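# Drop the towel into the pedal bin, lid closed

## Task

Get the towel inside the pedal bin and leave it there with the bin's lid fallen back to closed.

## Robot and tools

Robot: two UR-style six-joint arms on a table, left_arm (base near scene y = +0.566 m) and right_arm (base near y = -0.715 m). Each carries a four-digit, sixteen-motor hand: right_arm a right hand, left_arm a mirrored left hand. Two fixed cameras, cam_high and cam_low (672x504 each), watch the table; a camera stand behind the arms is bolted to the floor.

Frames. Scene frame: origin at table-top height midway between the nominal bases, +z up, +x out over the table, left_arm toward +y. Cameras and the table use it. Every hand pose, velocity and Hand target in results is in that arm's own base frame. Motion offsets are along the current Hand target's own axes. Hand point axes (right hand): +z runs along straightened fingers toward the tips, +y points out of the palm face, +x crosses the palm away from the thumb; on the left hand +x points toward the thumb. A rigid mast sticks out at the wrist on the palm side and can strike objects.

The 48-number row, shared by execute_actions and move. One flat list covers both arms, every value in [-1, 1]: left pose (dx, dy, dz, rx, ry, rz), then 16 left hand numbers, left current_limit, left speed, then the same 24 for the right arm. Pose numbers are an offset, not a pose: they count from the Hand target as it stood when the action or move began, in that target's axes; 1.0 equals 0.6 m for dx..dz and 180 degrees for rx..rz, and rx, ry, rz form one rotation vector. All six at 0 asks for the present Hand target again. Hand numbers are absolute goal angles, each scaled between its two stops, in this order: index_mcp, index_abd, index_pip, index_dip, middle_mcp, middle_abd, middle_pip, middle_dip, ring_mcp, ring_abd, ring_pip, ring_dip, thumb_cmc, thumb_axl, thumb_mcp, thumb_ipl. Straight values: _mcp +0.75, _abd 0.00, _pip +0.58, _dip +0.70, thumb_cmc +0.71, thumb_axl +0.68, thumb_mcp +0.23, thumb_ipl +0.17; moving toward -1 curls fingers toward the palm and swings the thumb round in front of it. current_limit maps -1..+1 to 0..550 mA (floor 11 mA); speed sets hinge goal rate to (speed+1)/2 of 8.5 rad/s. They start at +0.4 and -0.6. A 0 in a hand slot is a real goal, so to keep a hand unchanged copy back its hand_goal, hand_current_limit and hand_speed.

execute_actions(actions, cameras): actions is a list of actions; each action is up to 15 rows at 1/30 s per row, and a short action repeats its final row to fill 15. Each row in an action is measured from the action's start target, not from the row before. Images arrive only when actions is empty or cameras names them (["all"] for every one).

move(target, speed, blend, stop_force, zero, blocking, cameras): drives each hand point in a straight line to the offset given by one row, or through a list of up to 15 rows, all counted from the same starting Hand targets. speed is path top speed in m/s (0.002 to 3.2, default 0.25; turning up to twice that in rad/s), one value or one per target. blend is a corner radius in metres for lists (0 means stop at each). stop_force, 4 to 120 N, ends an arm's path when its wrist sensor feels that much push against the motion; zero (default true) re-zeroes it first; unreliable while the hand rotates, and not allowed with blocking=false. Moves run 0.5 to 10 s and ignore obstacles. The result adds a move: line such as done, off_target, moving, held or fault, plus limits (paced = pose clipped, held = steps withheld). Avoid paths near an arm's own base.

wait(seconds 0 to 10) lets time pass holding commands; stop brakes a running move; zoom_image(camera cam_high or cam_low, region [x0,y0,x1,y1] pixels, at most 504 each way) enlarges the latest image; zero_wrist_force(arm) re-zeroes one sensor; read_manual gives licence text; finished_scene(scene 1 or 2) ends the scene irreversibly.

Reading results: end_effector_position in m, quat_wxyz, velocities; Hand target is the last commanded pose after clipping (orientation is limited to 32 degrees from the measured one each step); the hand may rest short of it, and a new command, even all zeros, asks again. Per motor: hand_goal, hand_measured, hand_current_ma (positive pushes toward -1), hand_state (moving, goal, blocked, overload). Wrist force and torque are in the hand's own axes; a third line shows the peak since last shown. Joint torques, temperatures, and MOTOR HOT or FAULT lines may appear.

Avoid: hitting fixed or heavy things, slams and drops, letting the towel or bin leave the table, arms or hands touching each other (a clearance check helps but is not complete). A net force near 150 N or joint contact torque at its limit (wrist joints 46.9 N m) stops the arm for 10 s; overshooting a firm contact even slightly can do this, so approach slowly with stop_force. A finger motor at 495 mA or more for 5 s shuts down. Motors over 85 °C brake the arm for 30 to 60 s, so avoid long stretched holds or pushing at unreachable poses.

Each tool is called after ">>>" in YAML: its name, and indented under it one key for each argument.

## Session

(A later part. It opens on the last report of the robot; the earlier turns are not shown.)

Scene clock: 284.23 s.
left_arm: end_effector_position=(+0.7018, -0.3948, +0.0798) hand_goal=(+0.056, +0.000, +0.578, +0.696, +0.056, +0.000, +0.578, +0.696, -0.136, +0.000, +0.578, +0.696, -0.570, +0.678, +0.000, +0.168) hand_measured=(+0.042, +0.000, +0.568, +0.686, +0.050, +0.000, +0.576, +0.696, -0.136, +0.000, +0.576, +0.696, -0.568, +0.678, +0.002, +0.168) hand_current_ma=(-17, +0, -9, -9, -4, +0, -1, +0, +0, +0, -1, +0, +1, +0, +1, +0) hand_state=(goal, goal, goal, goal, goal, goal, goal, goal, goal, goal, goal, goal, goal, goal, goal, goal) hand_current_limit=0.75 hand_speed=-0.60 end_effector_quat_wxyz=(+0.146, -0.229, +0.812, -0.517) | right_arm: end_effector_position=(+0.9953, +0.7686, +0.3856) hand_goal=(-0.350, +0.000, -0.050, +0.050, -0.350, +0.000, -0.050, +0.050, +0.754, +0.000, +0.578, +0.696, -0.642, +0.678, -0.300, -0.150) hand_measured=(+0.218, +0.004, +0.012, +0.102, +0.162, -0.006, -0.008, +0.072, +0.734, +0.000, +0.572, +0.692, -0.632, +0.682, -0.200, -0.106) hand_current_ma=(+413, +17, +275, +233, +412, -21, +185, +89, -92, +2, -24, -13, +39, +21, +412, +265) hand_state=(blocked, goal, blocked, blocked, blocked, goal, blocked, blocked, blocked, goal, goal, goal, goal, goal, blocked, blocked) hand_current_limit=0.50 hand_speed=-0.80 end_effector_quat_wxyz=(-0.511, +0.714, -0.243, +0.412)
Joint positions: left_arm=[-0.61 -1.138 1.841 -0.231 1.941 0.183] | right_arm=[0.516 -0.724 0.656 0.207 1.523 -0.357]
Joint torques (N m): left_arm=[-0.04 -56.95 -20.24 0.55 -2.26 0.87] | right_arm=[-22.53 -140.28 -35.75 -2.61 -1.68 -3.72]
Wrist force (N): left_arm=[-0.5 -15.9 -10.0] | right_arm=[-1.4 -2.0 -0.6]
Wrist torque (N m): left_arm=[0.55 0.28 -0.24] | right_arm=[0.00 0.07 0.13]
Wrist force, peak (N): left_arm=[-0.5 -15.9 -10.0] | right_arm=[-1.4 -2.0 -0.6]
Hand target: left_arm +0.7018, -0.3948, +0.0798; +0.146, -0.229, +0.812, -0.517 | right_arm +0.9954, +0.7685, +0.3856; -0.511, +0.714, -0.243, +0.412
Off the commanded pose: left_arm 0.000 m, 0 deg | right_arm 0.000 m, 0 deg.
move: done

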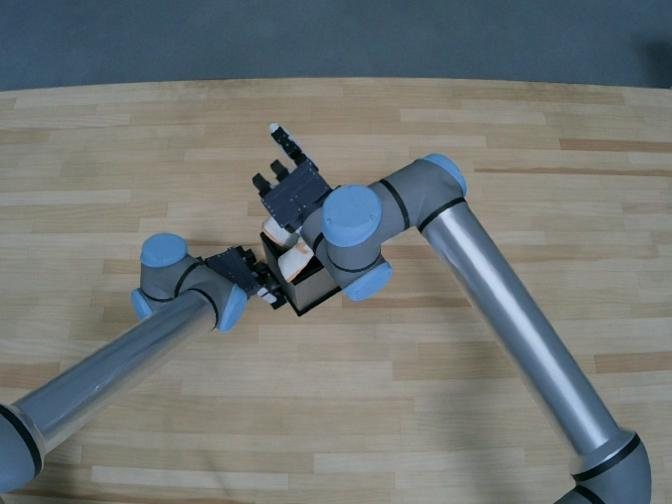

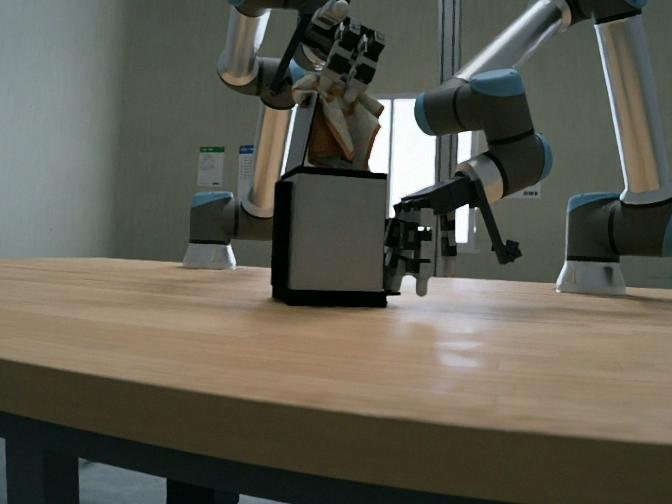

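>>> move:
  target: [0,0,0,0,0,0, 0.055,0,0.577,0.696,0.055,0,0.577,0.696,-0.137,0,0.577,0.696,-0.571,0.678,0.0,0.168,0.75,-0.6, 0.0235,0.0087,0,0,0,0, -0.35,0,-0.05,0.05,0.753,0,0.577,0.696,0.753,0,0.577,0.696,-0.643,0.677,-0.30,-0.15,0.5,-0.8]
  speed: 0.05

>>> move:
  target:
    - [0,0,0,0,0,0, 0.055,0,0.577,0.696,0.055,0,0.577,0.696,-0.137,0,0.577,0.696,-0.571,0.678,0.0,0.168,0.75,-0.6, -0.031,0.0853,0.0127,0,0,0, -0.35,0,-0.05,0.05,0.753,0,0.577,0.696,0.753,0,0.577,0.696,-0.643,0.677,-0.30,-0.15,0.5,-0.8]
    - [0,0,0,0,0,0, 0.055,0,0.577,0.696,0.055,0,0.577,0.696,-0.137,0,0.577,0.696,-0.571,0.678,0.0,0.168,0.75,-0.6, -0.0698,0.1676,0.0257,0,0,0, -0.35,0,-0.05,0.05,0.753,0,0.577,0.696,0.753,0,0.577,0.696,-0.643,0.677,-0.30,-0.15,0.5,-0.8]
  speed: 0.07
  blend: [0.01, 0]
  stop_force: 15
  cameras: ["all"]

>>> zoom_image:
  camera: "cam_high"
  region: [200, 120, 400, 340]

>>> zoom_image:
  camera: "cam_low"
  region: [220, 0, 480, 260]

Scene clock: 300.27 s.
left_arm: end_effector_position=(+0.7018, -0.3948, +0.0798) hand_goal=(+0.056, +0.000, +0.578, +0.696, +0.056, +0.000, +0.578, +0.696, -0.136, +0.000, +0.578, +0.696, -0.570, +0.678, +0.000, +0.168) hand_measured=(+0.042, +0.000, +0.568, +0.686, +0.050, +0.000, +0.576, +0.696, -0.136, +0.000, +0.576, +0.696, -0.568, +0.678, +0.002, +0.168) hand_current_ma=(-17, +0, -9, -9, -4, +0, -1, +0, +0, +0, -1, +0, +1, +0, +1, +0) hand_state=(goal, goal, goal, goal, goal, goal, goal, goal, goal, goal, goal, goal, goal, goal, goal, goal) hand_current_limit=0.75 hand_speed=-0.60 end_effector_quat_wxyz=(+0.146, -0.229, +0.812, -0.517) | right_arm: end_effector_position=(+1.0034, +0.7558, +0.3855) hand_goal=(-0.350, +0.000, -0.050, +0.050, +0.754, +0.000, +0.578, +0.696, +0.754, +0.000, +0.578, +0.696, -0.642, +0.678, -0.300, -0.150) hand_measured=(+0.176, +0.010, +0.008, +0.090, +0.730, +0.006, +0.570, +0.692, +0.734, +0.000, +0.572, +0.692, -0.646, +0.674, -0.274, -0.144) hand_current_ma=(+413, +32, +261, +176, -107, +22, -28, -12, -92, +2, -24, -13, -16, -17, +149, +31) hand_state=(blocked, goal, blocked, blocked, blocked, goal, goal, goal, blocked, goal, goal, goal, goal, goal, blocked, goal) hand_current_limit=0.50 hand_speed=-0.80 end_effector_quat_wxyz=(-0.511, +0.714, -0.243, +0.412)
Joint positions: left_arm=[-0.61 -1.138 1.841 -0.231 1.941 0.183] | right_arm=[0.501 -0.729 0.665 0.203 1.508 -0.36]
Joint torques (N m): left_arm=[1.96 -55.95 -19.56 0.63 -2.31 0.5] | right_arm=[-17.18 -143.39 -36.21 -3.55 -1.8 -3.64]
Wrist force (N): left_arm=[0.1 -14.9 -9.9] | right_arm=[-0.6 0.2 -0.2]
Wrist torque (N m): left_arm=[0.63 0.20 -0.21] | right_arm=[0.06 0.02 0.18]
Wrist force, peak (N): left_arm=[-0.6 -16.7 -10.2] | right_arm=[-2.4 -7.4 -2.4]
Hand target: left_arm +0.7018, -0.3948, +0.0798; +0.146, -0.229, +0.812, -0.517 | right_arm +1.0034, +0.7558, +0.3855; -0.511, +0.714, -0.243, +0.412
Off the commanded pose: left_arm 0.000 m, 0 deg | right_arm 0.000 m, 0 deg.
move: done

Scene clock: 302.83 s.
left_arm: end_effector_position=(+0.7018, -0.3948, +0.0798) hand_goal=(+0.056, +0.000, +0.578, +0.696, +0.056, +0.000, +0.578, +0.696, -0.136, +0.000, +0.578, +0.696, -0.570, +0.678, +0.000, +0.168) hand_measured=(+0.042, +0.000, +0.568, +0.686, +0.050, +0.000, +0.576, +0.696, -0.136, +0.000, +0.576, +0.696, -0.568, +0.678, +0.002, +0.168) hand_current_ma=(-17, +0, -9, -9, -4, +0, -1, +0, +0, +0, -1, +0, +1, +0, +1, +0) hand_state=(goal, goal, goal, goal, goal, goal, goal, goal, goal, goal, goal, goal, goal, goal, goal, goal) hand_current_limit=0.75 hand_speed=-0.60 end_effector_quat_wxyz=(+0.146, -0.229, +0.812, -0.517) | right_arm: end_effector_position=(+1.0010, +0.7599, +0.2756) hand_goal=(-0.350, +0.000, -0.050, +0.050, +0.754, +0.000, +0.578, +0.696, +0.754, +0.000, +0.578, +0.696, -0.642, +0.678, -0.300, -0.150) hand_measured=(+0.164, +0.010, +0.008, +0.080, +0.730, +0.006, +0.570, +0.692, +0.734, +0.000, +0.572, +0.692, -0.640, +0.680, -0.282, -0.146) hand_current_ma=(+413, +38, +261, +127, -105, +22, -28, -12, -92, +2, -24, -13, +7, +11, +100, +23) hand_state=(blocked, goal, blocked, blocked, blocked, goal, goal, goal, blocked, goal, goal, goal, goal, goal, goal, goal) hand_current_limit=0.50 hand_speed=-0.80 end_effector_quat_wxyz=(-0.511, +0.714, -0.243, +0.412)
Joint positions: left_arm=[-0.61 -1.138 1.841 -0.231 1.941 0.183] | right_arm=[0.506 -0.719 0.84 0.018 1.513 -0.359]
Joint torques (N m): left_arm=[-0.06 -55.19 -20.62 0.98 -1.87 0.75] | right_arm=[14.51 -99.3 -35.31 -3.75 1.75 3.35]
Wrist force (N): left_arm=[-0.1 -14.2 -9.7] | right_arm=[-0.3 0.1 -0.3]
Wrist torque (N m): left_arm=[0.61 0.23 -0.22] | right_arm=[0.04 0.01 0.02]
Wrist force, peak (N): left_arm=[-0.1 -15.9 -10.6] | right_arm=[-2.4 -1.8 -1.3]
Hand target: left_arm +0.7018, -0.3948, +0.0798; +0.146, -0.229, +0.812, -0.517 | right_arm +1.0010, +0.7599, +0.2756; -0.511, +0.714, -0.243, +0.412
Off the commanded pose: left_arm 0.000 m, 0 deg | right_arm 0.000 m, 0 deg.
move: done

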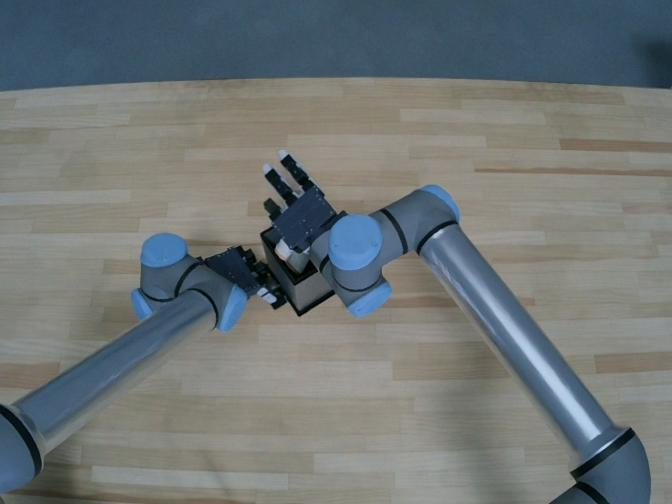

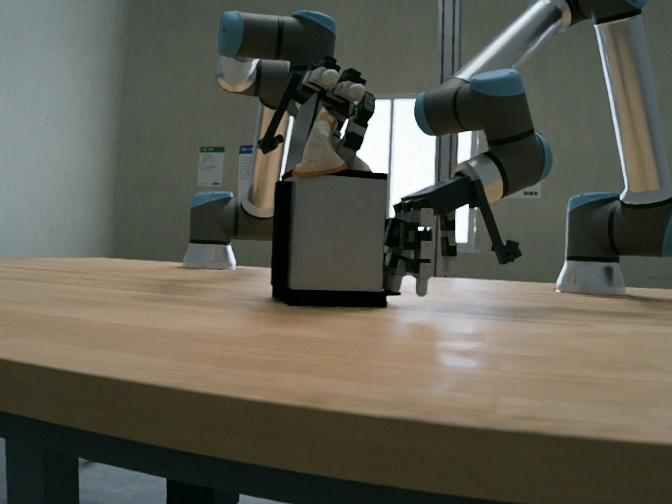

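Scaled by 2.291 from the camera's 672x504 image, which has a finer 960x720 frame.

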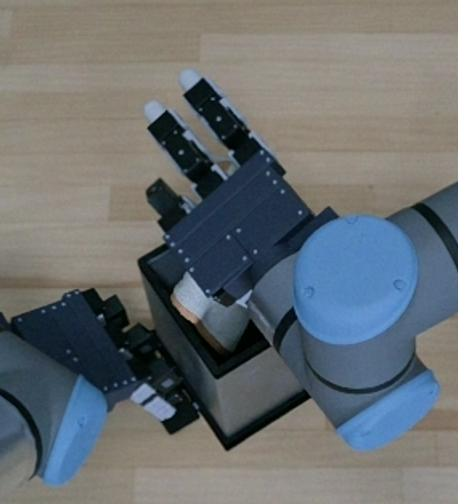

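Scaled by 1.938 from the camera's 672x504 image, which has a finer 960x720 frame.

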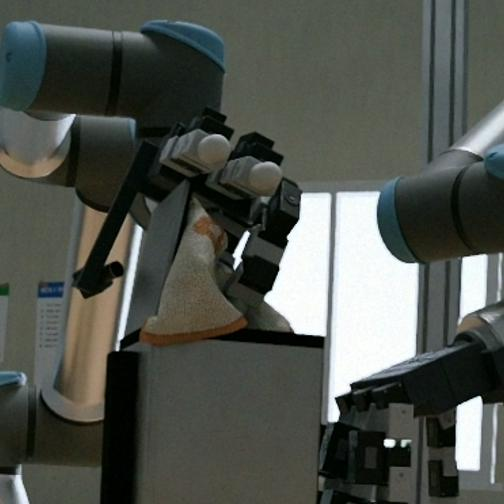

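>>> move:
  target:
    - [0,0,0,0,0,0, 0.055,0,0.577,0.696,0.055,0,0.577,0.696,-0.137,0,0.577,0.696,-0.571,0.678,0.0,0.168,0.75,-0.6, -0.0352,0,-0.0825,0,0,0, -0.35,0,-0.05,0.05,0.753,0,0.577,0.696,0.753,0,0.577,0.696,-0.643,0.677,-0.30,-0.15,0.5,-0.8]
    - [0,0,0,0,0,0, 0.055,0,0.577,0.696,0.055,0,0.577,0.696,-0.137,0,0.577,0.696,-0.571,0.678,0.0,0.168,0.75,-0.6, -0.0735,0.0558,-0.0733,0,0,0, -0.35,0,-0.05,0.05,0.753,0,0.577,0.696,0.753,0,0.577,0.696,-0.643,0.677,-0.30,-0.15,0.5,-0.8]
  speed: 0.07
  stop_force: 15
  cameras: ["all"]

>>> zoom_image:
  camera: "cam_high"
  region: [200, 120, 400, 340]

>>> zoom_image:
  camera: "cam_low"
  region: [220, 0, 480, 260]

Scene clock: 323.80 s.
left_arm: end_effector_position=(+0.7018, -0.3948, +0.0798) hand_goal=(+0.056, +0.000, +0.578, +0.696, +0.056, +0.000, +0.578, +0.696, -0.136, +0.000, +0.578, +0.696, -0.570, +0.678, +0.000, +0.168) hand_measured=(+0.042, +0.000, +0.568, +0.686, +0.052, +0.000, +0.576, +0.696, -0.136, +0.000, +0.576, +0.696, -0.568, +0.678, +0.002, +0.168) hand_current_ma=(-16, +0, -9, -10, -4, +0, -1, +0, +0, +0, -1, +0, +1, +0, +1, +0) hand_state=(goal, goal, goal, goal, goal, goal, goal, goal, goal, goal, goal, goal, goal, goal, goal, goal) hand_current_limit=0.75 hand_speed=-0.60 end_effector_quat_wxyz=(+0.146, -0.229, +0.812, -0.517) | right_arm: end_effector_position=(+0.9448, +0.7552, +0.2508) hand_goal=(-0.350, +0.000, -0.050, +0.050, +0.754, +0.000, +0.578, +0.696, +0.754, +0.000, +0.578, +0.696, -0.642, +0.678, -0.300, -0.150) hand_measured=(+0.160, +0.010, +0.008, +0.078, +0.732, +0.006, +0.572, +0.692, +0.862, -0.014, +0.578, +0.692, -0.642, +0.678, -0.280, -0.144) hand_current_ma=(+413, +38, +261, +120, -101, +21, -27, -12, +412, -53, +0, -13, -2, +1, +107, +27) hand_state=(blocked, goal, blocked, blocked, blocked, goal, goal, goal, blocked, goal, goal, goal, goal, goal, goal, goal) hand_current_limit=0.50 hand_speed=-0.80 end_effector_quat_wxyz=(-0.511, +0.714, -0.243, +0.412)
Joint positions: left_arm=[-0.61 -1.138 1.841 -0.231 1.941 0.183] | right_arm=[0.53 -0.804 1.037 -0.094 1.537 -0.356]
Joint torques (N m): left_arm=[2.5 -53.36 -20.19 0.99 -1.81 0.43] | right_arm=[-18.22 -116.54 -40.63 -0.34 -1.69 -2.3]
Wrist force (N): left_arm=[-0.3 -19.4 -13.3] | right_arm=[1.7 -12.4 -7.6]
Wrist torque (N m): left_arm=[0.71 0.27 -0.28] | right_arm=[0.71 0.63 -0.89]
Wrist force, peak (N): left_arm=[-0.2 -23.4 -15.9] | right_arm=[4.3 -51.3 -18.3]
Hand target: left_arm +0.7018, -0.3948, +0.0798; +0.146, -0.229, +0.812, -0.517 | right_arm +0.9448, +0.7553, +0.2508; -0.511, +0.714, -0.243, +0.412 (not the last commanded pose)
Off the commanded pose: left_arm 0.000 m, 0 deg | right_arm 0.016 m, 0 deg.
move: contact (right_arm); path passed 1 of 2 targets

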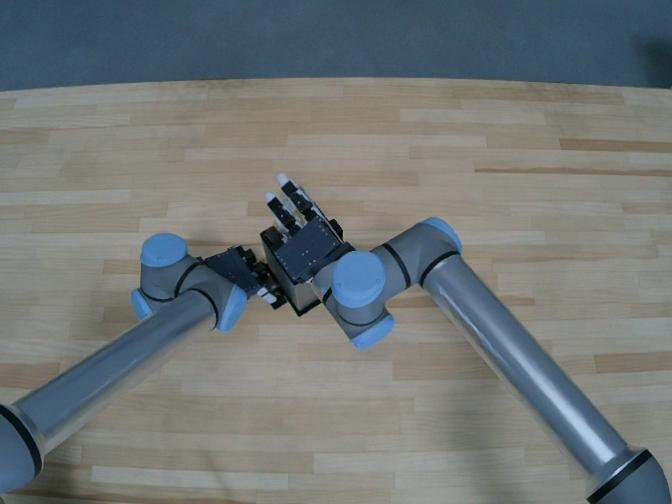

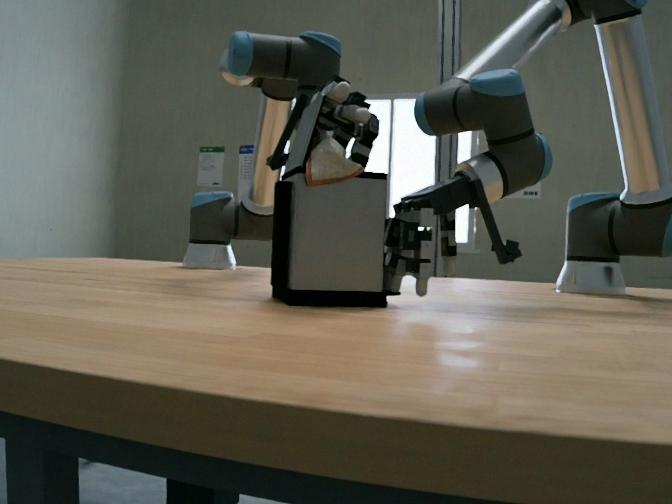

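Scaled by 2.291 from the camera's 672x504 image, which has a finer 960x720 frame.

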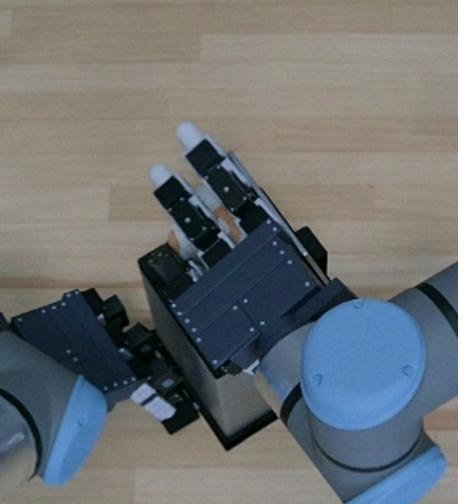

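Scaled by 1.938 from the camera's 672x504 image, which has a finer 960x720 frame.

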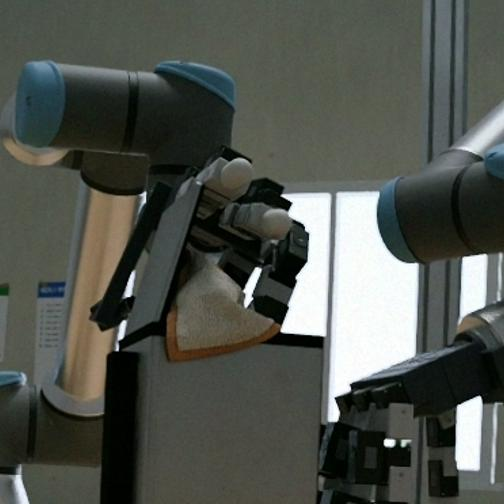

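>>> move:
  target: [0,0,0,0,0,0, 0.055,0,0.577,0.696,0.055,0,0.577,0.696,-0.137,0,0.577,0.696,-0.571,0.678,0.0,0.168,0.75,-0.6, 0.0463,-0.1763,-0.0257,0,0,0, -0.35,0,-0.05,0.05,0.753,0,0.577,0.696,0.753,0,0.577,0.696,-0.643,0.677,-0.30,-0.15,0.5,-0.8]
  speed: 0.08
  cameras: ["all"]

>>> zoom_image:
  camera: "cam_high"
  region: [200, 120, 400, 340]

>>> zoom_image:
  camera: "cam_low"
  region: [220, 0, 480, 260]

Scene clock: 345.87 s.
left_arm: end_effector_position=(+0.7018, -0.3948, +0.0798) hand_goal=(+0.056, +0.000, +0.578, +0.696, +0.056, +0.000, +0.578, +0.696, -0.136, +0.000, +0.578, +0.696, -0.570, +0.678, +0.000, +0.168) hand_measured=(+0.042, +0.000, +0.568, +0.686, +0.052, +0.000, +0.576, +0.696, -0.136, +0.000, +0.576, +0.696, -0.568, +0.678, +0.002, +0.168) hand_current_ma=(-16, +0, -9, -10, -4, +0, -1, +0, +0, +0, -1, +0, +1, +0, +1, +0) hand_state=(goal, goal, goal, goal, goal, goal, goal, goal, goal, goal, goal, goal, goal, goal, goal, goal) hand_current_limit=0.75 hand_speed=-0.60 end_effector_quat_wxyz=(+0.146, -0.229, +0.812, -0.517) | right_arm: end_effector_position=(+0.9391, +0.7638, +0.3608) hand_goal=(-0.350, +0.000, -0.050, +0.050, +0.754, +0.000, +0.578, +0.696, +0.754, +0.000, +0.578, +0.696, -0.642, +0.678, -0.300, -0.150) hand_measured=(+0.154, +0.010, +0.008, +0.078, +0.732, +0.006, +0.572, +0.692, +0.748, -0.002, +0.578, +0.692, -0.646, +0.674, -0.278, -0.144) hand_current_ma=(+413, +38, +261, +120, -101, +21, -27, -12, -29, -6, +1, -13, -16, -15, +117, +36) hand_state=(blocked, goal, blocked, blocked, blocked, goal, goal, goal, goal, goal, goal, goal, goal, goal, blocked, goal) hand_current_limit=0.50 hand_speed=-0.80 end_effector_quat_wxyz=(-0.511, +0.714, -0.243, +0.412)
Joint positions: left_arm=[-0.61 -1.138 1.841 -0.231 1.941 0.183] | right_arm=[0.54 -0.833 0.893 0.079 1.547 -0.354]
Joint torques (N m): left_arm=[-0.24 -55.1 -22.42 0.55 -1.1 0.4] | right_arm=[14.95 -115.44 -49.08 -0.46 1.66 3.3]
Wrist force (N): left_arm=[0.1 -13.3 -9.0] | right_arm=[-1.1 1.8 -0.3]
Wrist torque (N m): left_arm=[0.52 0.21 -0.19] | right_arm=[0.24 0.14 -0.06]
Wrist force, peak (N): left_arm=[-0.6 -19.6 -13.3] | right_arm=[2.2 -12.8 -7.6]
Hand target: left_arm +0.7018, -0.3948, +0.0798; +0.146, -0.229, +0.812, -0.517 | right_arm +0.9391, +0.7638, +0.3608; -0.511, +0.714, -0.243, +0.412
Off the commanded pose: left_arm 0.000 m, 0 deg | right_arm 0.000 m, 0 deg.
move: done

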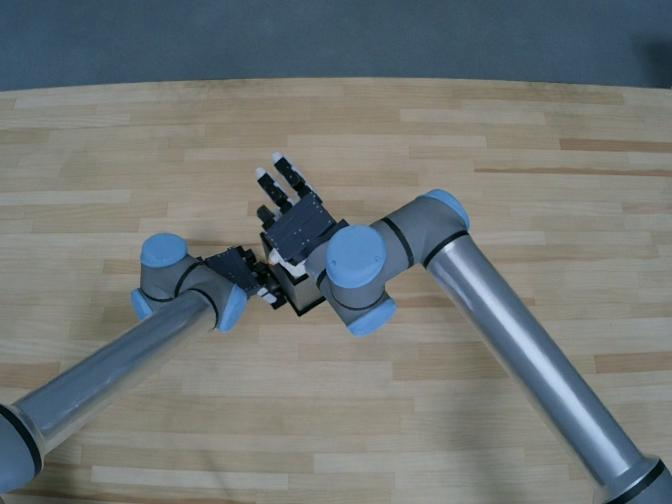

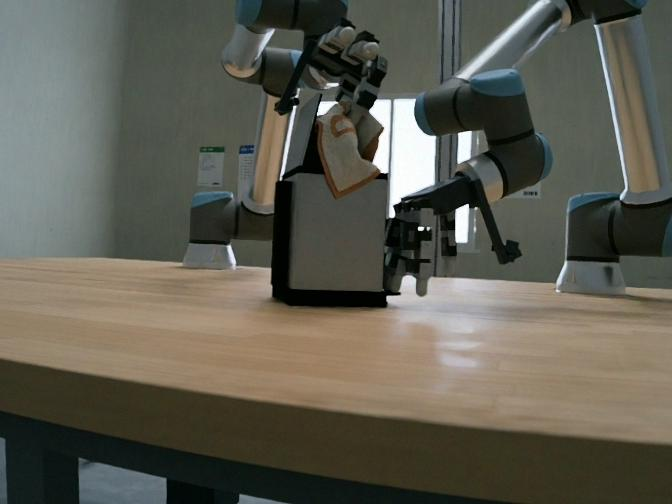

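Scaled by 2.291 from the camera's 672x504 image, which has a finer 960x720 frame.

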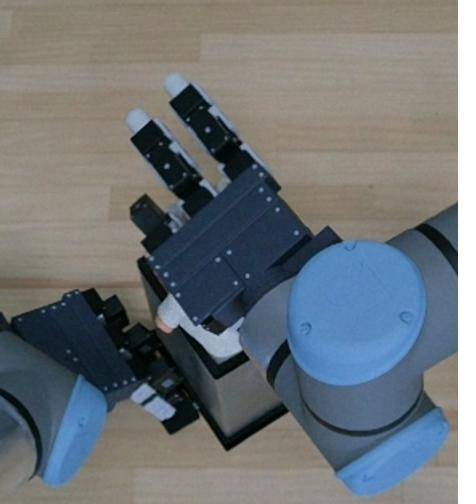

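Scaled by 1.938 from the camera's 672x504 image, which has a finer 960x720 frame.

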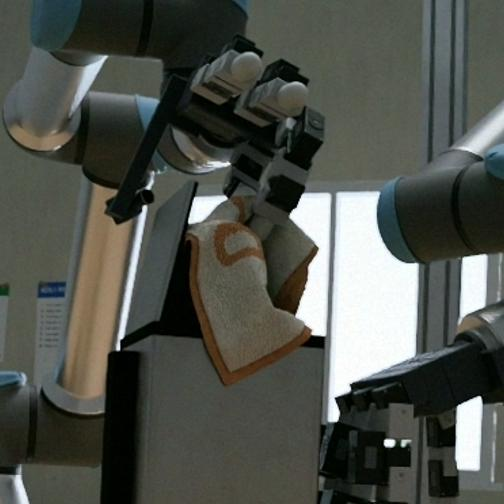

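>>> move:
  target: [0,0,0,0,0,0, 0.055,0,0.577,0.696,0.055,0,0.577,0.696,-0.137,0,0.577,0.696,-0.571,0.678,0.0,0.168,0.75,-0.6, 0.0367,-0.1101,-0.0254,0,0,0, -0.35,0,-0.05,0.05,0.753,0,0.577,0.696,0.753,0,0.577,0.696,-0.643,0.677,-0.30,-0.15,0.5,-0.8]
  speed: 0.08
  cameras: ["all"]

>>> zoom_image:
  camera: "cam_high"
  region: [200, 120, 400, 340]

>>> zoom_image:
  camera: "cam_low"
  region: [220, 0, 480, 260]

Scene clock: 396.63 s.
left_arm: end_effector_position=(+0.7018, -0.3948, +0.0798) hand_goal=(+0.056, +0.000, +0.578, +0.696, +0.056, +0.000, +0.578, +0.696, -0.136, +0.000, +0.578, +0.696, -0.570, +0.678, +0.000, +0.168) hand_measured=(+0.042, +0.000, +0.568, +0.686, +0.052, +0.000, +0.576, +0.696, -0.136, +0.000, +0.576, +0.696, -0.568, +0.678, +0.002, +0.168) hand_current_ma=(-16, +0, -9, -10, -4, +0, -1, +0, +0, +0, -1, +0, +1, +0, +1, +0) hand_state=(goal, goal, goal, goal, goal, goal, goal, goal, goal, goal, goal, goal, goal, goal, goal, goal) hand_current_limit=0.75 hand_speed=-0.60 end_effector_quat_wxyz=(+0.146, -0.229, +0.812, -0.517) | right_arm: end_effector_position=(+0.9333, +0.7625, +0.4320) hand_goal=(-0.350, +0.000, -0.050, +0.050, +0.754, +0.000, +0.578, +0.696, +0.754, +0.000, +0.578, +0.696, -0.642, +0.678, -0.300, -0.150) hand_measured=(+0.152, +0.010, +0.008, +0.078, +0.732, +0.006, +0.572, +0.692, +0.746, -0.002, +0.578, +0.692, -0.646, +0.674, -0.278, -0.142) hand_current_ma=(+412, +38, +261, +120, -101, +21, -27, -12, -32, -5, +1, -13, -19, -18, +121, +38) hand_state=(blocked, goal, blocked, blocked, blocked, goal, goal, goal, goal, goal, goal, goal, goal, goal, blocked, goal) hand_current_limit=0.50 hand_speed=-0.80 end_effector_quat_wxyz=(-0.511, +0.714, -0.243, +0.412)
Joint positions: left_arm=[-0.61 -1.138 1.841 -0.231 1.941 0.183] | right_arm=[0.542 -0.845 0.788 0.195 1.549 -0.354]
Joint torques (N m): left_arm=[-2.13 -53.38 -38.83 0.25 -0.42 0.67] | right_arm=[14.95 -91.69 -51.63 0.32 1.75 3.3]
Wrist force (N): left_arm=[-0.1 -13.3 -9.6] | right_arm=[-0.4 1.8 -0.2]
Wrist torque (N m): left_arm=[0.61 0.23 -0.23] | right_arm=[0.23 0.03 -0.01]
Wrist force, peak (N): left_arm=[0.0 -14.2 -9.5] | right_arm=[-0.6 3.1 -0.1]
Hand target: left_arm +0.7018, -0.3948, +0.0798; +0.146, -0.229, +0.812, -0.517 | right_arm +0.9334, +0.7626, +0.4318; -0.511, +0.714, -0.243, +0.412
Off the commanded pose: left_arm 0.000 m, 0 deg | right_arm 0.000 m, 0 deg.
move: done

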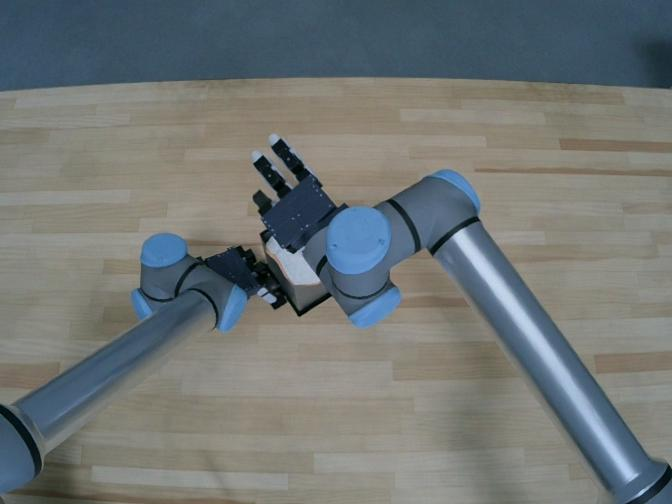

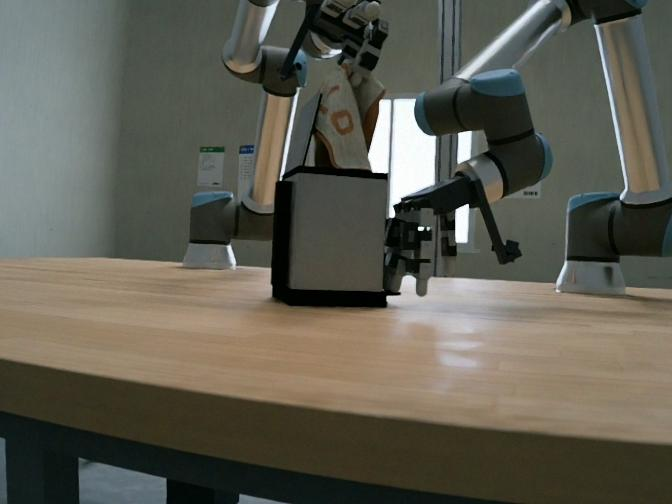

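Scaled by 2.291 from the camera's 672x504 image, which has a finer 960x720 frame.

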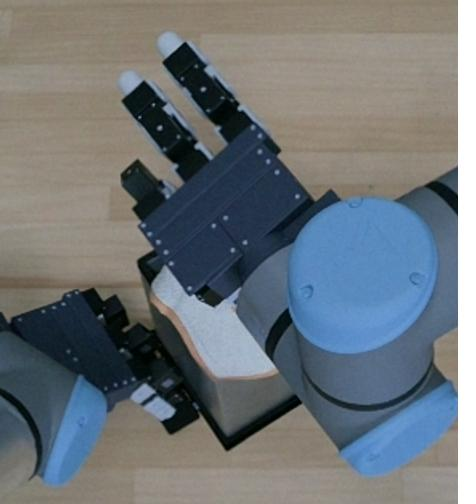

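Scaled by 1.938 from the camera's 672x504 image, which has a finer 960x720 frame.

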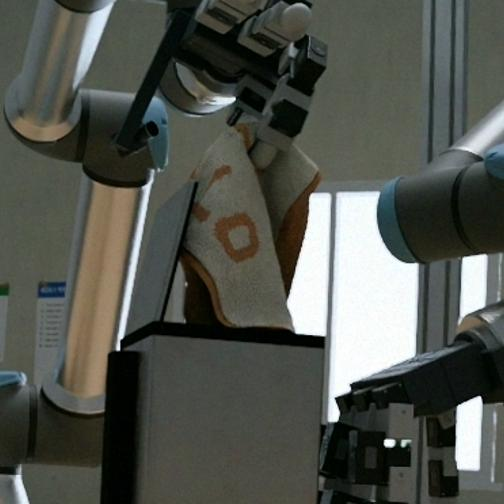

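>>> move:
  target:
    - [0,0,0,0,0,0, 0.055,0,0.577,0.696,0.055,0,0.577,0.696,-0.137,0,0.577,0.696,-0.571,0.678,0.0,0.168,0.75,-0.6, 0.0588,0.009,0.0825,0,0,0, -0.35,0,-0.05,0.05,0.753,0,0.577,0.696,0.753,0,0.577,0.696,-0.643,0.677,-0.30,-0.15,0.5,-0.8]
    - [0,0,0,0,0,0, 0.055,0,0.577,0.696,0.055,0,0.577,0.696,-0.137,0,0.577,0.696,-0.571,0.678,0.0,0.168,0.75,-0.6, -0.0145,0.2107,0.1127,0,0,0, -0.35,0,-0.05,0.05,0.753,0,0.577,0.696,0.753,0,0.577,0.696,-0.643,0.677,-0.30,-0.15,0.5,-0.8]
  speed: 0.08
  blend: [0.005, 0]
  stop_force: 15
  cameras: ["all"]

>>> zoom_image:
  camera: "cam_high"
  region: [200, 120, 400, 340]

>>> zoom_image:
  camera: "cam_low"
  region: [220, 0, 480, 260]

Scene clock: 422.73 s.
left_arm: end_effector_position=(+0.7018, -0.3948, +0.0798) hand_goal=(+0.056, +0.000, +0.578, +0.696, +0.056, +0.000, +0.578, +0.696, -0.136, +0.000, +0.578, +0.696, -0.570, +0.678, +0.000, +0.168) hand_measured=(+0.042, +0.000, +0.568, +0.686, +0.052, +0.000, +0.576, +0.696, -0.136, +0.000, +0.576, +0.696, -0.568, +0.678, +0.002, +0.168) hand_current_ma=(-16, +0, -9, -10, -4, +0, -1, +0, +0, +0, -1, +0, +1, +0, +1, +0) hand_state=(goal, goal, goal, goal, goal, goal, goal, goal, goal, goal, goal, goal, goal, goal, goal, goal) hand_current_limit=0.75 hand_speed=-0.60 end_effector_quat_wxyz=(+0.146, -0.229, +0.812, -0.517) | right_arm: end_effector_position=(+0.9946, +0.7596, +0.3019) hand_goal=(-0.350, +0.000, -0.050, +0.050, +0.754, +0.000, +0.578, +0.696, +0.754, +0.000, +0.578, +0.696, -0.642, +0.678, -0.300, -0.150) hand_measured=(+0.146, +0.010, +0.008, +0.076, +0.732, +0.006, +0.572, +0.692, +0.746, -0.002, +0.578, +0.692, -0.650, +0.672, -0.276, -0.142) hand_current_ma=(+412, +38, +261, +111, -101, +21, -27, -12, -32, -4, +1, -13, -30, -31, +133, +45) hand_state=(blocked, goal, blocked, blocked, blocked, goal, goal, goal, goal, goal, goal, goal, goal, goal, blocked, goal) hand_current_limit=0.50 hand_speed=-0.80 end_effector_quat_wxyz=(-0.511, +0.714, -0.243, +0.412)
Joint positions: left_arm=[-0.61 -1.138 1.841 -0.231 1.941 0.183] | right_arm=[0.509 -0.737 0.826 0.049 1.516 -0.359]
Joint torques (N m): left_arm=[1.43 -56.31 -38.95 0.59 0 0.91] | right_arm=[-18.21 -98.62 -36.02 -3.59 -1.87 -1.65]
Wrist force (N): left_arm=[0.0 -14.2 -9.7] | right_arm=[-0.2 1.8 -0.8]
Wrist torque (N m): left_arm=[0.57 0.23 -0.22] | right_arm=[0.32 0.01 0.20]
Wrist force, peak (N): left_arm=[0.0 -15.0 -10.0] | right_arm=[-0.6 3.1 -0.3]
Hand target: left_arm +0.7018, -0.3948, +0.0798; +0.146, -0.229, +0.812, -0.517 | right_arm +0.9946, +0.7596, +0.3019; -0.511, +0.714, -0.243, +0.412
Off the commanded pose: left_arm 0.000 m, 0 deg | right_arm 0.000 m, 0 deg.
move: done

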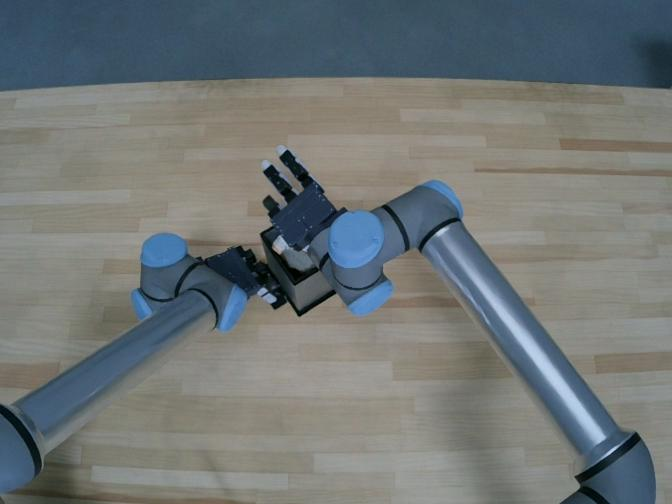

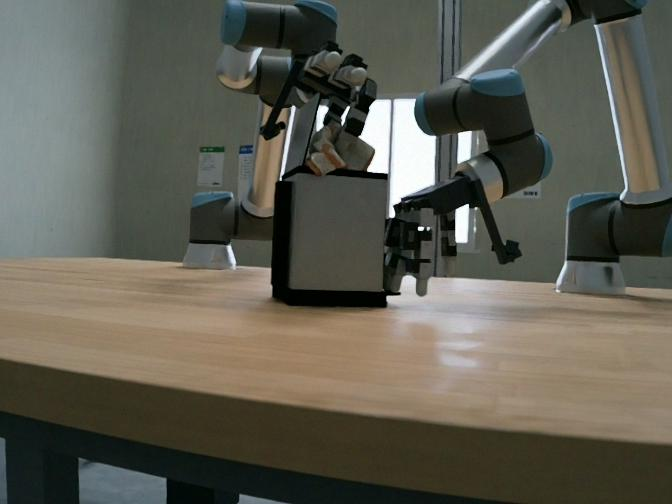

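Scaled by 2.291 from the camera's 672x504 image, which has a finer 960x720 frame.

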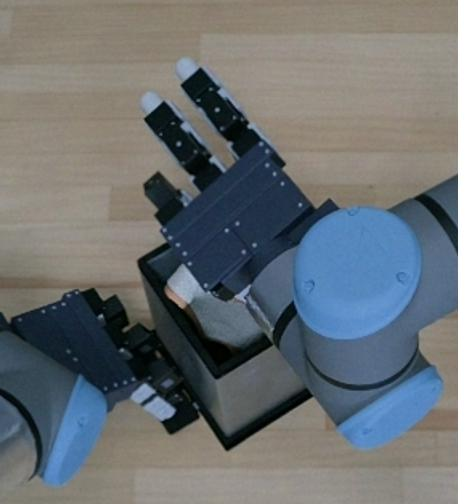

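Scaled by 1.938 from the camera's 672x504 image, which has a finer 960x720 frame.

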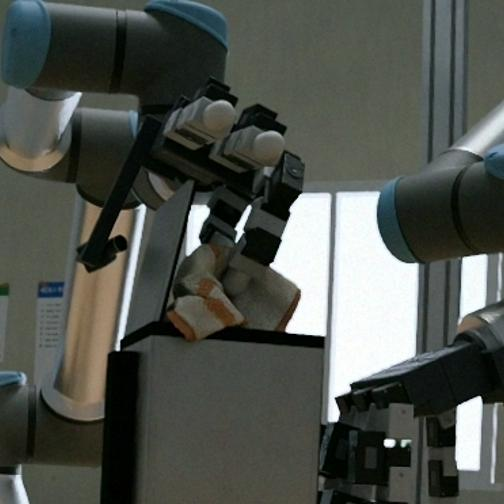

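>>> move:
  target: [0,0,0,0,0,0, 0.055,0,0.577,0.696,0.055,0,0.577,0.696,-0.137,0,0.577,0.696,-0.571,0.678,0.0,0.168,0.75,-0.6, -0.0347,0.0463,-0.0343,0,0,0, -0.35,0,-0.05,0.05,0.753,0,0.577,0.696,0.753,0,0.577,0.696,-0.643,0.677,-0.30,-0.15,0.5,-0.8]
  speed: 0.07
  stop_force: 15
  cameras: ["all"]

>>> zoom_image:
  camera: "cam_low"
  region: [220, 40, 420, 240]

>>> zoom_image:
  camera: "cam_high"
  region: [220, 170, 360, 330]

Scene clock: 433.30 s.
left_arm: end_effector_position=(+0.7018, -0.3948, +0.0798) hand_goal=(+0.056, +0.000, +0.578, +0.696, +0.056, +0.000, +0.578, +0.696, -0.136, +0.000, +0.578, +0.696, -0.570, +0.678, +0.000, +0.168) hand_measured=(+0.042, +0.000, +0.568, +0.686, +0.052, +0.000, +0.576, +0.696, -0.136, +0.000, +0.576, +0.696, -0.568, +0.678, +0.002, +0.168) hand_current_ma=(-16, +0, -9, -10, -4, +0, -1, +0, +0, +0, -1, +0, +1, +0, +1, +0) hand_state=(goal, goal, goal, goal, goal, goal, goal, goal, goal, goal, goal, goal, goal, goal, goal, goal) hand_current_limit=0.75 hand_speed=-0.60 end_effector_quat_wxyz=(+0.146, -0.229, +0.812, -0.517) | right_arm: end_effector_position=(+0.9682, +0.7547, +0.2718) hand_goal=(-0.350, +0.000, -0.050, +0.050, +0.754, +0.000, +0.578, +0.696, +0.754, +0.000, +0.578, +0.696, -0.642, +0.678, -0.300, -0.150) hand_measured=(+0.146, +0.010, +0.008, +0.076, +0.732, +0.006, +0.572, +0.692, +0.746, -0.002, +0.578, +0.692, -0.650, +0.672, -0.276, -0.142) hand_current_ma=(+412, +38, +261, +111, -100, +20, -27, -12, -32, -4, +1, -13, -30, -31, +133, +45) hand_state=(blocked, goal, blocked, blocked, blocked, goal, goal, goal, goal, goal, goal, goal, goal, goal, blocked, goal) hand_current_limit=0.50 hand_speed=-0.80 end_effector_quat_wxyz=(-0.511, +0.714, -0.243, +0.412)
Joint positions: left_arm=[-0.61 -1.138 1.841 -0.231 1.941 0.183] | right_arm=[0.517 -0.778 0.954 -0.036 1.524 -0.357]
Joint torques (N m): left_arm=[-0.34 -52.96 -38.62 0.09 -0.4 0.78] | right_arm=[14.02 -137.99 -35.03 -3.57 1.65 3.29]
Wrist force (N): left_arm=[0.5 -13.9 -9.4] | right_arm=[-0.6 1.7 -0.2]
Wrist torque (N m): left_arm=[0.52 0.16 -0.16] | right_arm=[0.26 0.09 0.00]
Wrist force, peak (N): left_arm=[-0.7 -14.8 -10.1] | right_arm=[-0.8 2.5 -0.7]
Hand target: left_arm +0.7018, -0.3948, +0.0798; +0.146, -0.229, +0.812, -0.517 | right_arm +0.9682, +0.7547, +0.2718; -0.511, +0.714, -0.243, +0.412
Off the commanded pose: left_arm 0.000 m, 0 deg | right_arm 0.000 m, 0 deg.
move: done

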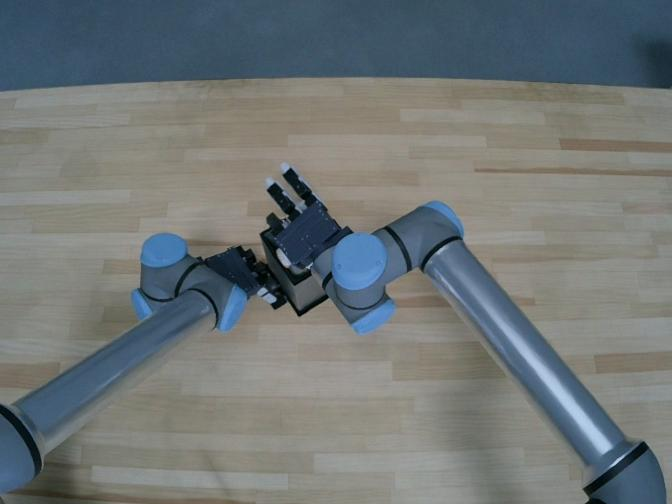

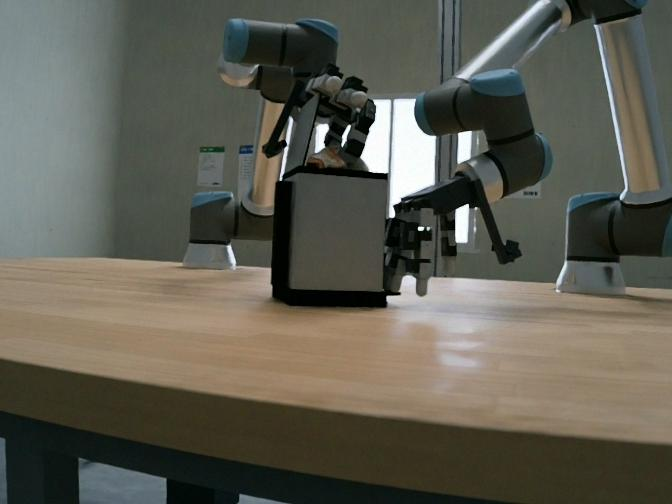

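Scaled by 2.520 from the camera's 672x504 image, which has a finer 960x720 frame.

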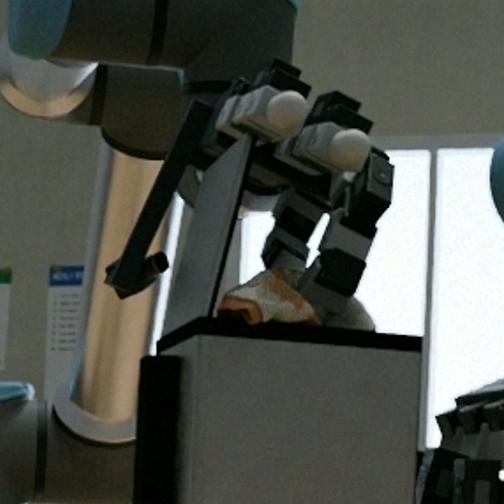

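Scaled by 3.150 from the camera's 672x504 image, which has a finer 960x720 frame.

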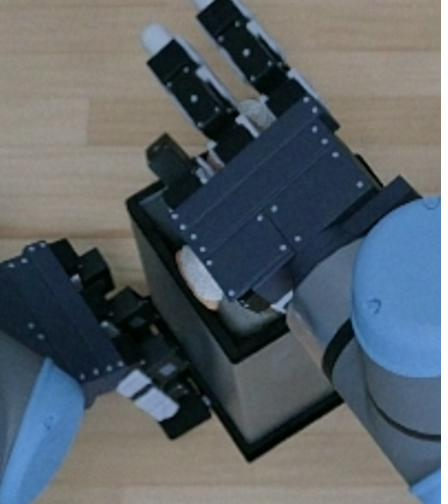

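>>> move:
  target: [0,0,0,0,0,0, 0.055,0,0.577,0.696,0.055,0,0.577,0.696,-0.137,0,0.577,0.696,-0.571,0.678,0.0,0.168,0.75,-0.6, 0,0,0,0,0,0, 0.0,0,0.43,0.55,0.753,0,0.577,0.696,0.753,0,0.577,0.696,-0.643,0.677,0.0,0.168,0.4,-0.8]
  speed: 0.05
  cameras: ["all"]

>>> zoom_image:
  camera: "cam_low"
  region: [220, 40, 420, 240]

>>> zoom_image:
  camera: "cam_high"
  region: [220, 170, 360, 330]

Scene clock: 441.73 s.
left_arm: end_effector_position=(+0.7018, -0.3948, +0.0798) hand_goal=(+0.056, +0.000, +0.578, +0.696, +0.056, +0.000, +0.578, +0.696, -0.136, +0.000, +0.578, +0.696, -0.570, +0.678, +0.000, +0.168) hand_measured=(+0.042, +0.000, +0.568, +0.686, +0.052, +0.000, +0.576, +0.696, -0.136, +0.000, +0.576, +0.696, -0.568, +0.678, +0.002, +0.168) hand_current_ma=(-16, +0, -9, -10, -4, +0, -1, +0, +0, +0, -1, +0, +1, +0, +1, +0) hand_state=(goal, goal, goal, goal, goal, goal, goal, goal, goal, goal, goal, goal, goal, goal, goal, goal) hand_current_limit=0.75 hand_speed=-0.60 end_effector_quat_wxyz=(+0.146, -0.229, +0.812, -0.517) | right_arm: end_effector_position=(+0.9682, +0.7547, +0.2718) hand_goal=(+0.000, +0.000, +0.430, +0.550, +0.754, +0.000, +0.578, +0.696, +0.754, +0.000, +0.578, +0.696, -0.642, +0.678, +0.000, +0.168) hand_measured=(-0.002, +0.006, +0.426, +0.546, +0.732, +0.006, +0.572, +0.692, +0.746, -0.002, +0.578, +0.692, -0.642, +0.676, -0.002, +0.166) hand_current_ma=(-10, +19, -18, -12, -100, +20, -27, -12, -32, -4, +1, -13, +3, -7, -6, -10) hand_state=(goal, goal, goal, goal, blocked, goal, goal, goal, goal, goal, goal, goal, goal, goal, goal, goal) hand_current_limit=0.40 hand_speed=-0.80 end_effector_quat_wxyz=(-0.511, +0.714, -0.243, +0.412)
Joint positions: left_arm=[-0.61 -1.138 1.841 -0.231 1.941 0.183] | right_arm=[0.517 -0.778 0.954 -0.036 1.524 -0.357]
Joint torques (N m): left_arm=[-0.45 -50.99 -39.01 0.14 -0.37 0.38] | right_arm=[14.71 -138.8 -35.36 -3.64 1.54 3.49]
Wrist force (N): left_arm=[-0.1 -14.6 -10.2] | right_arm=[-0.4 1.7 -0.5]
Wrist torque (N m): left_arm=[0.56 0.22 -0.21] | right_arm=[0.32 0.07 0.03]
Wrist force, peak (N): left_arm=[-0.1 -14.6 -10.2] | right_arm=[0.0 2.5 -0.9]
Hand target: left_arm +0.7018, -0.3948, +0.0798; +0.146, -0.229, +0.812, -0.517 | right_arm +0.9682, +0.7547, +0.2718; -0.511, +0.714, -0.243, +0.412
Off the commanded pose: left_arm 0.000 m, 0 deg | right_arm 0.000 m, 0 deg.
move: done

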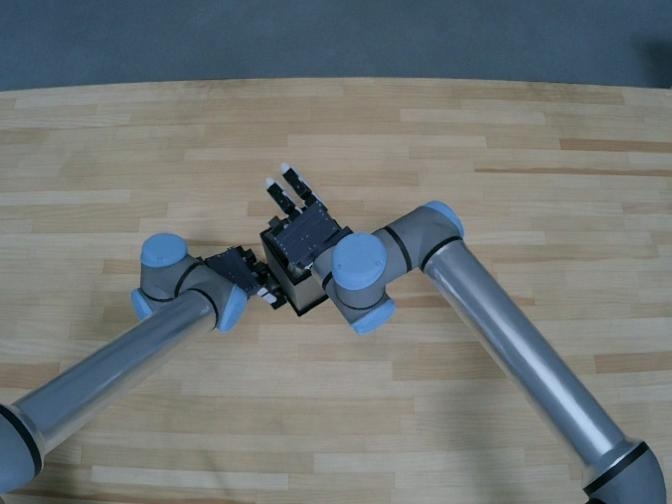

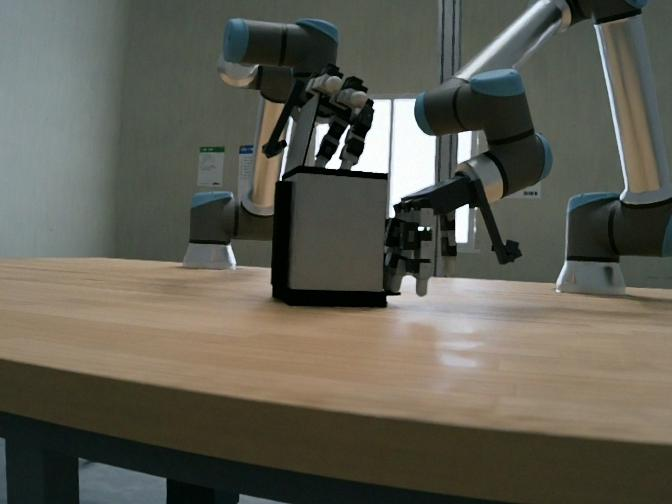

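Scaled by 2.520 from the camera's 672x504 image, which has a finer 960x720 frame.

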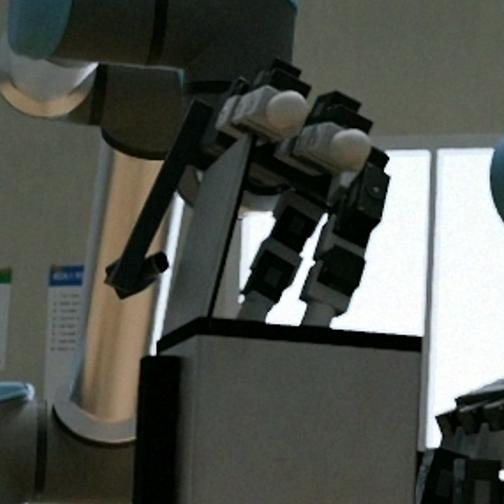

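Scaled by 3.150 from the camera's 672x504 image, which has a finer 960x720 frame.

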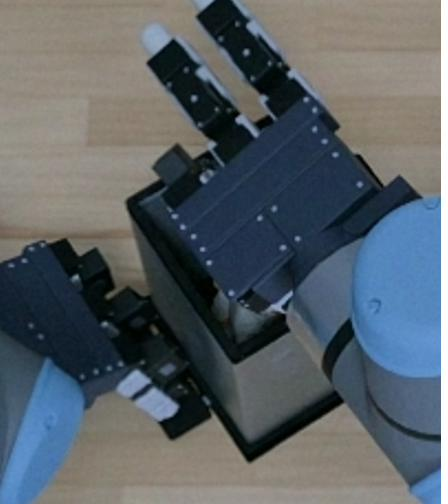

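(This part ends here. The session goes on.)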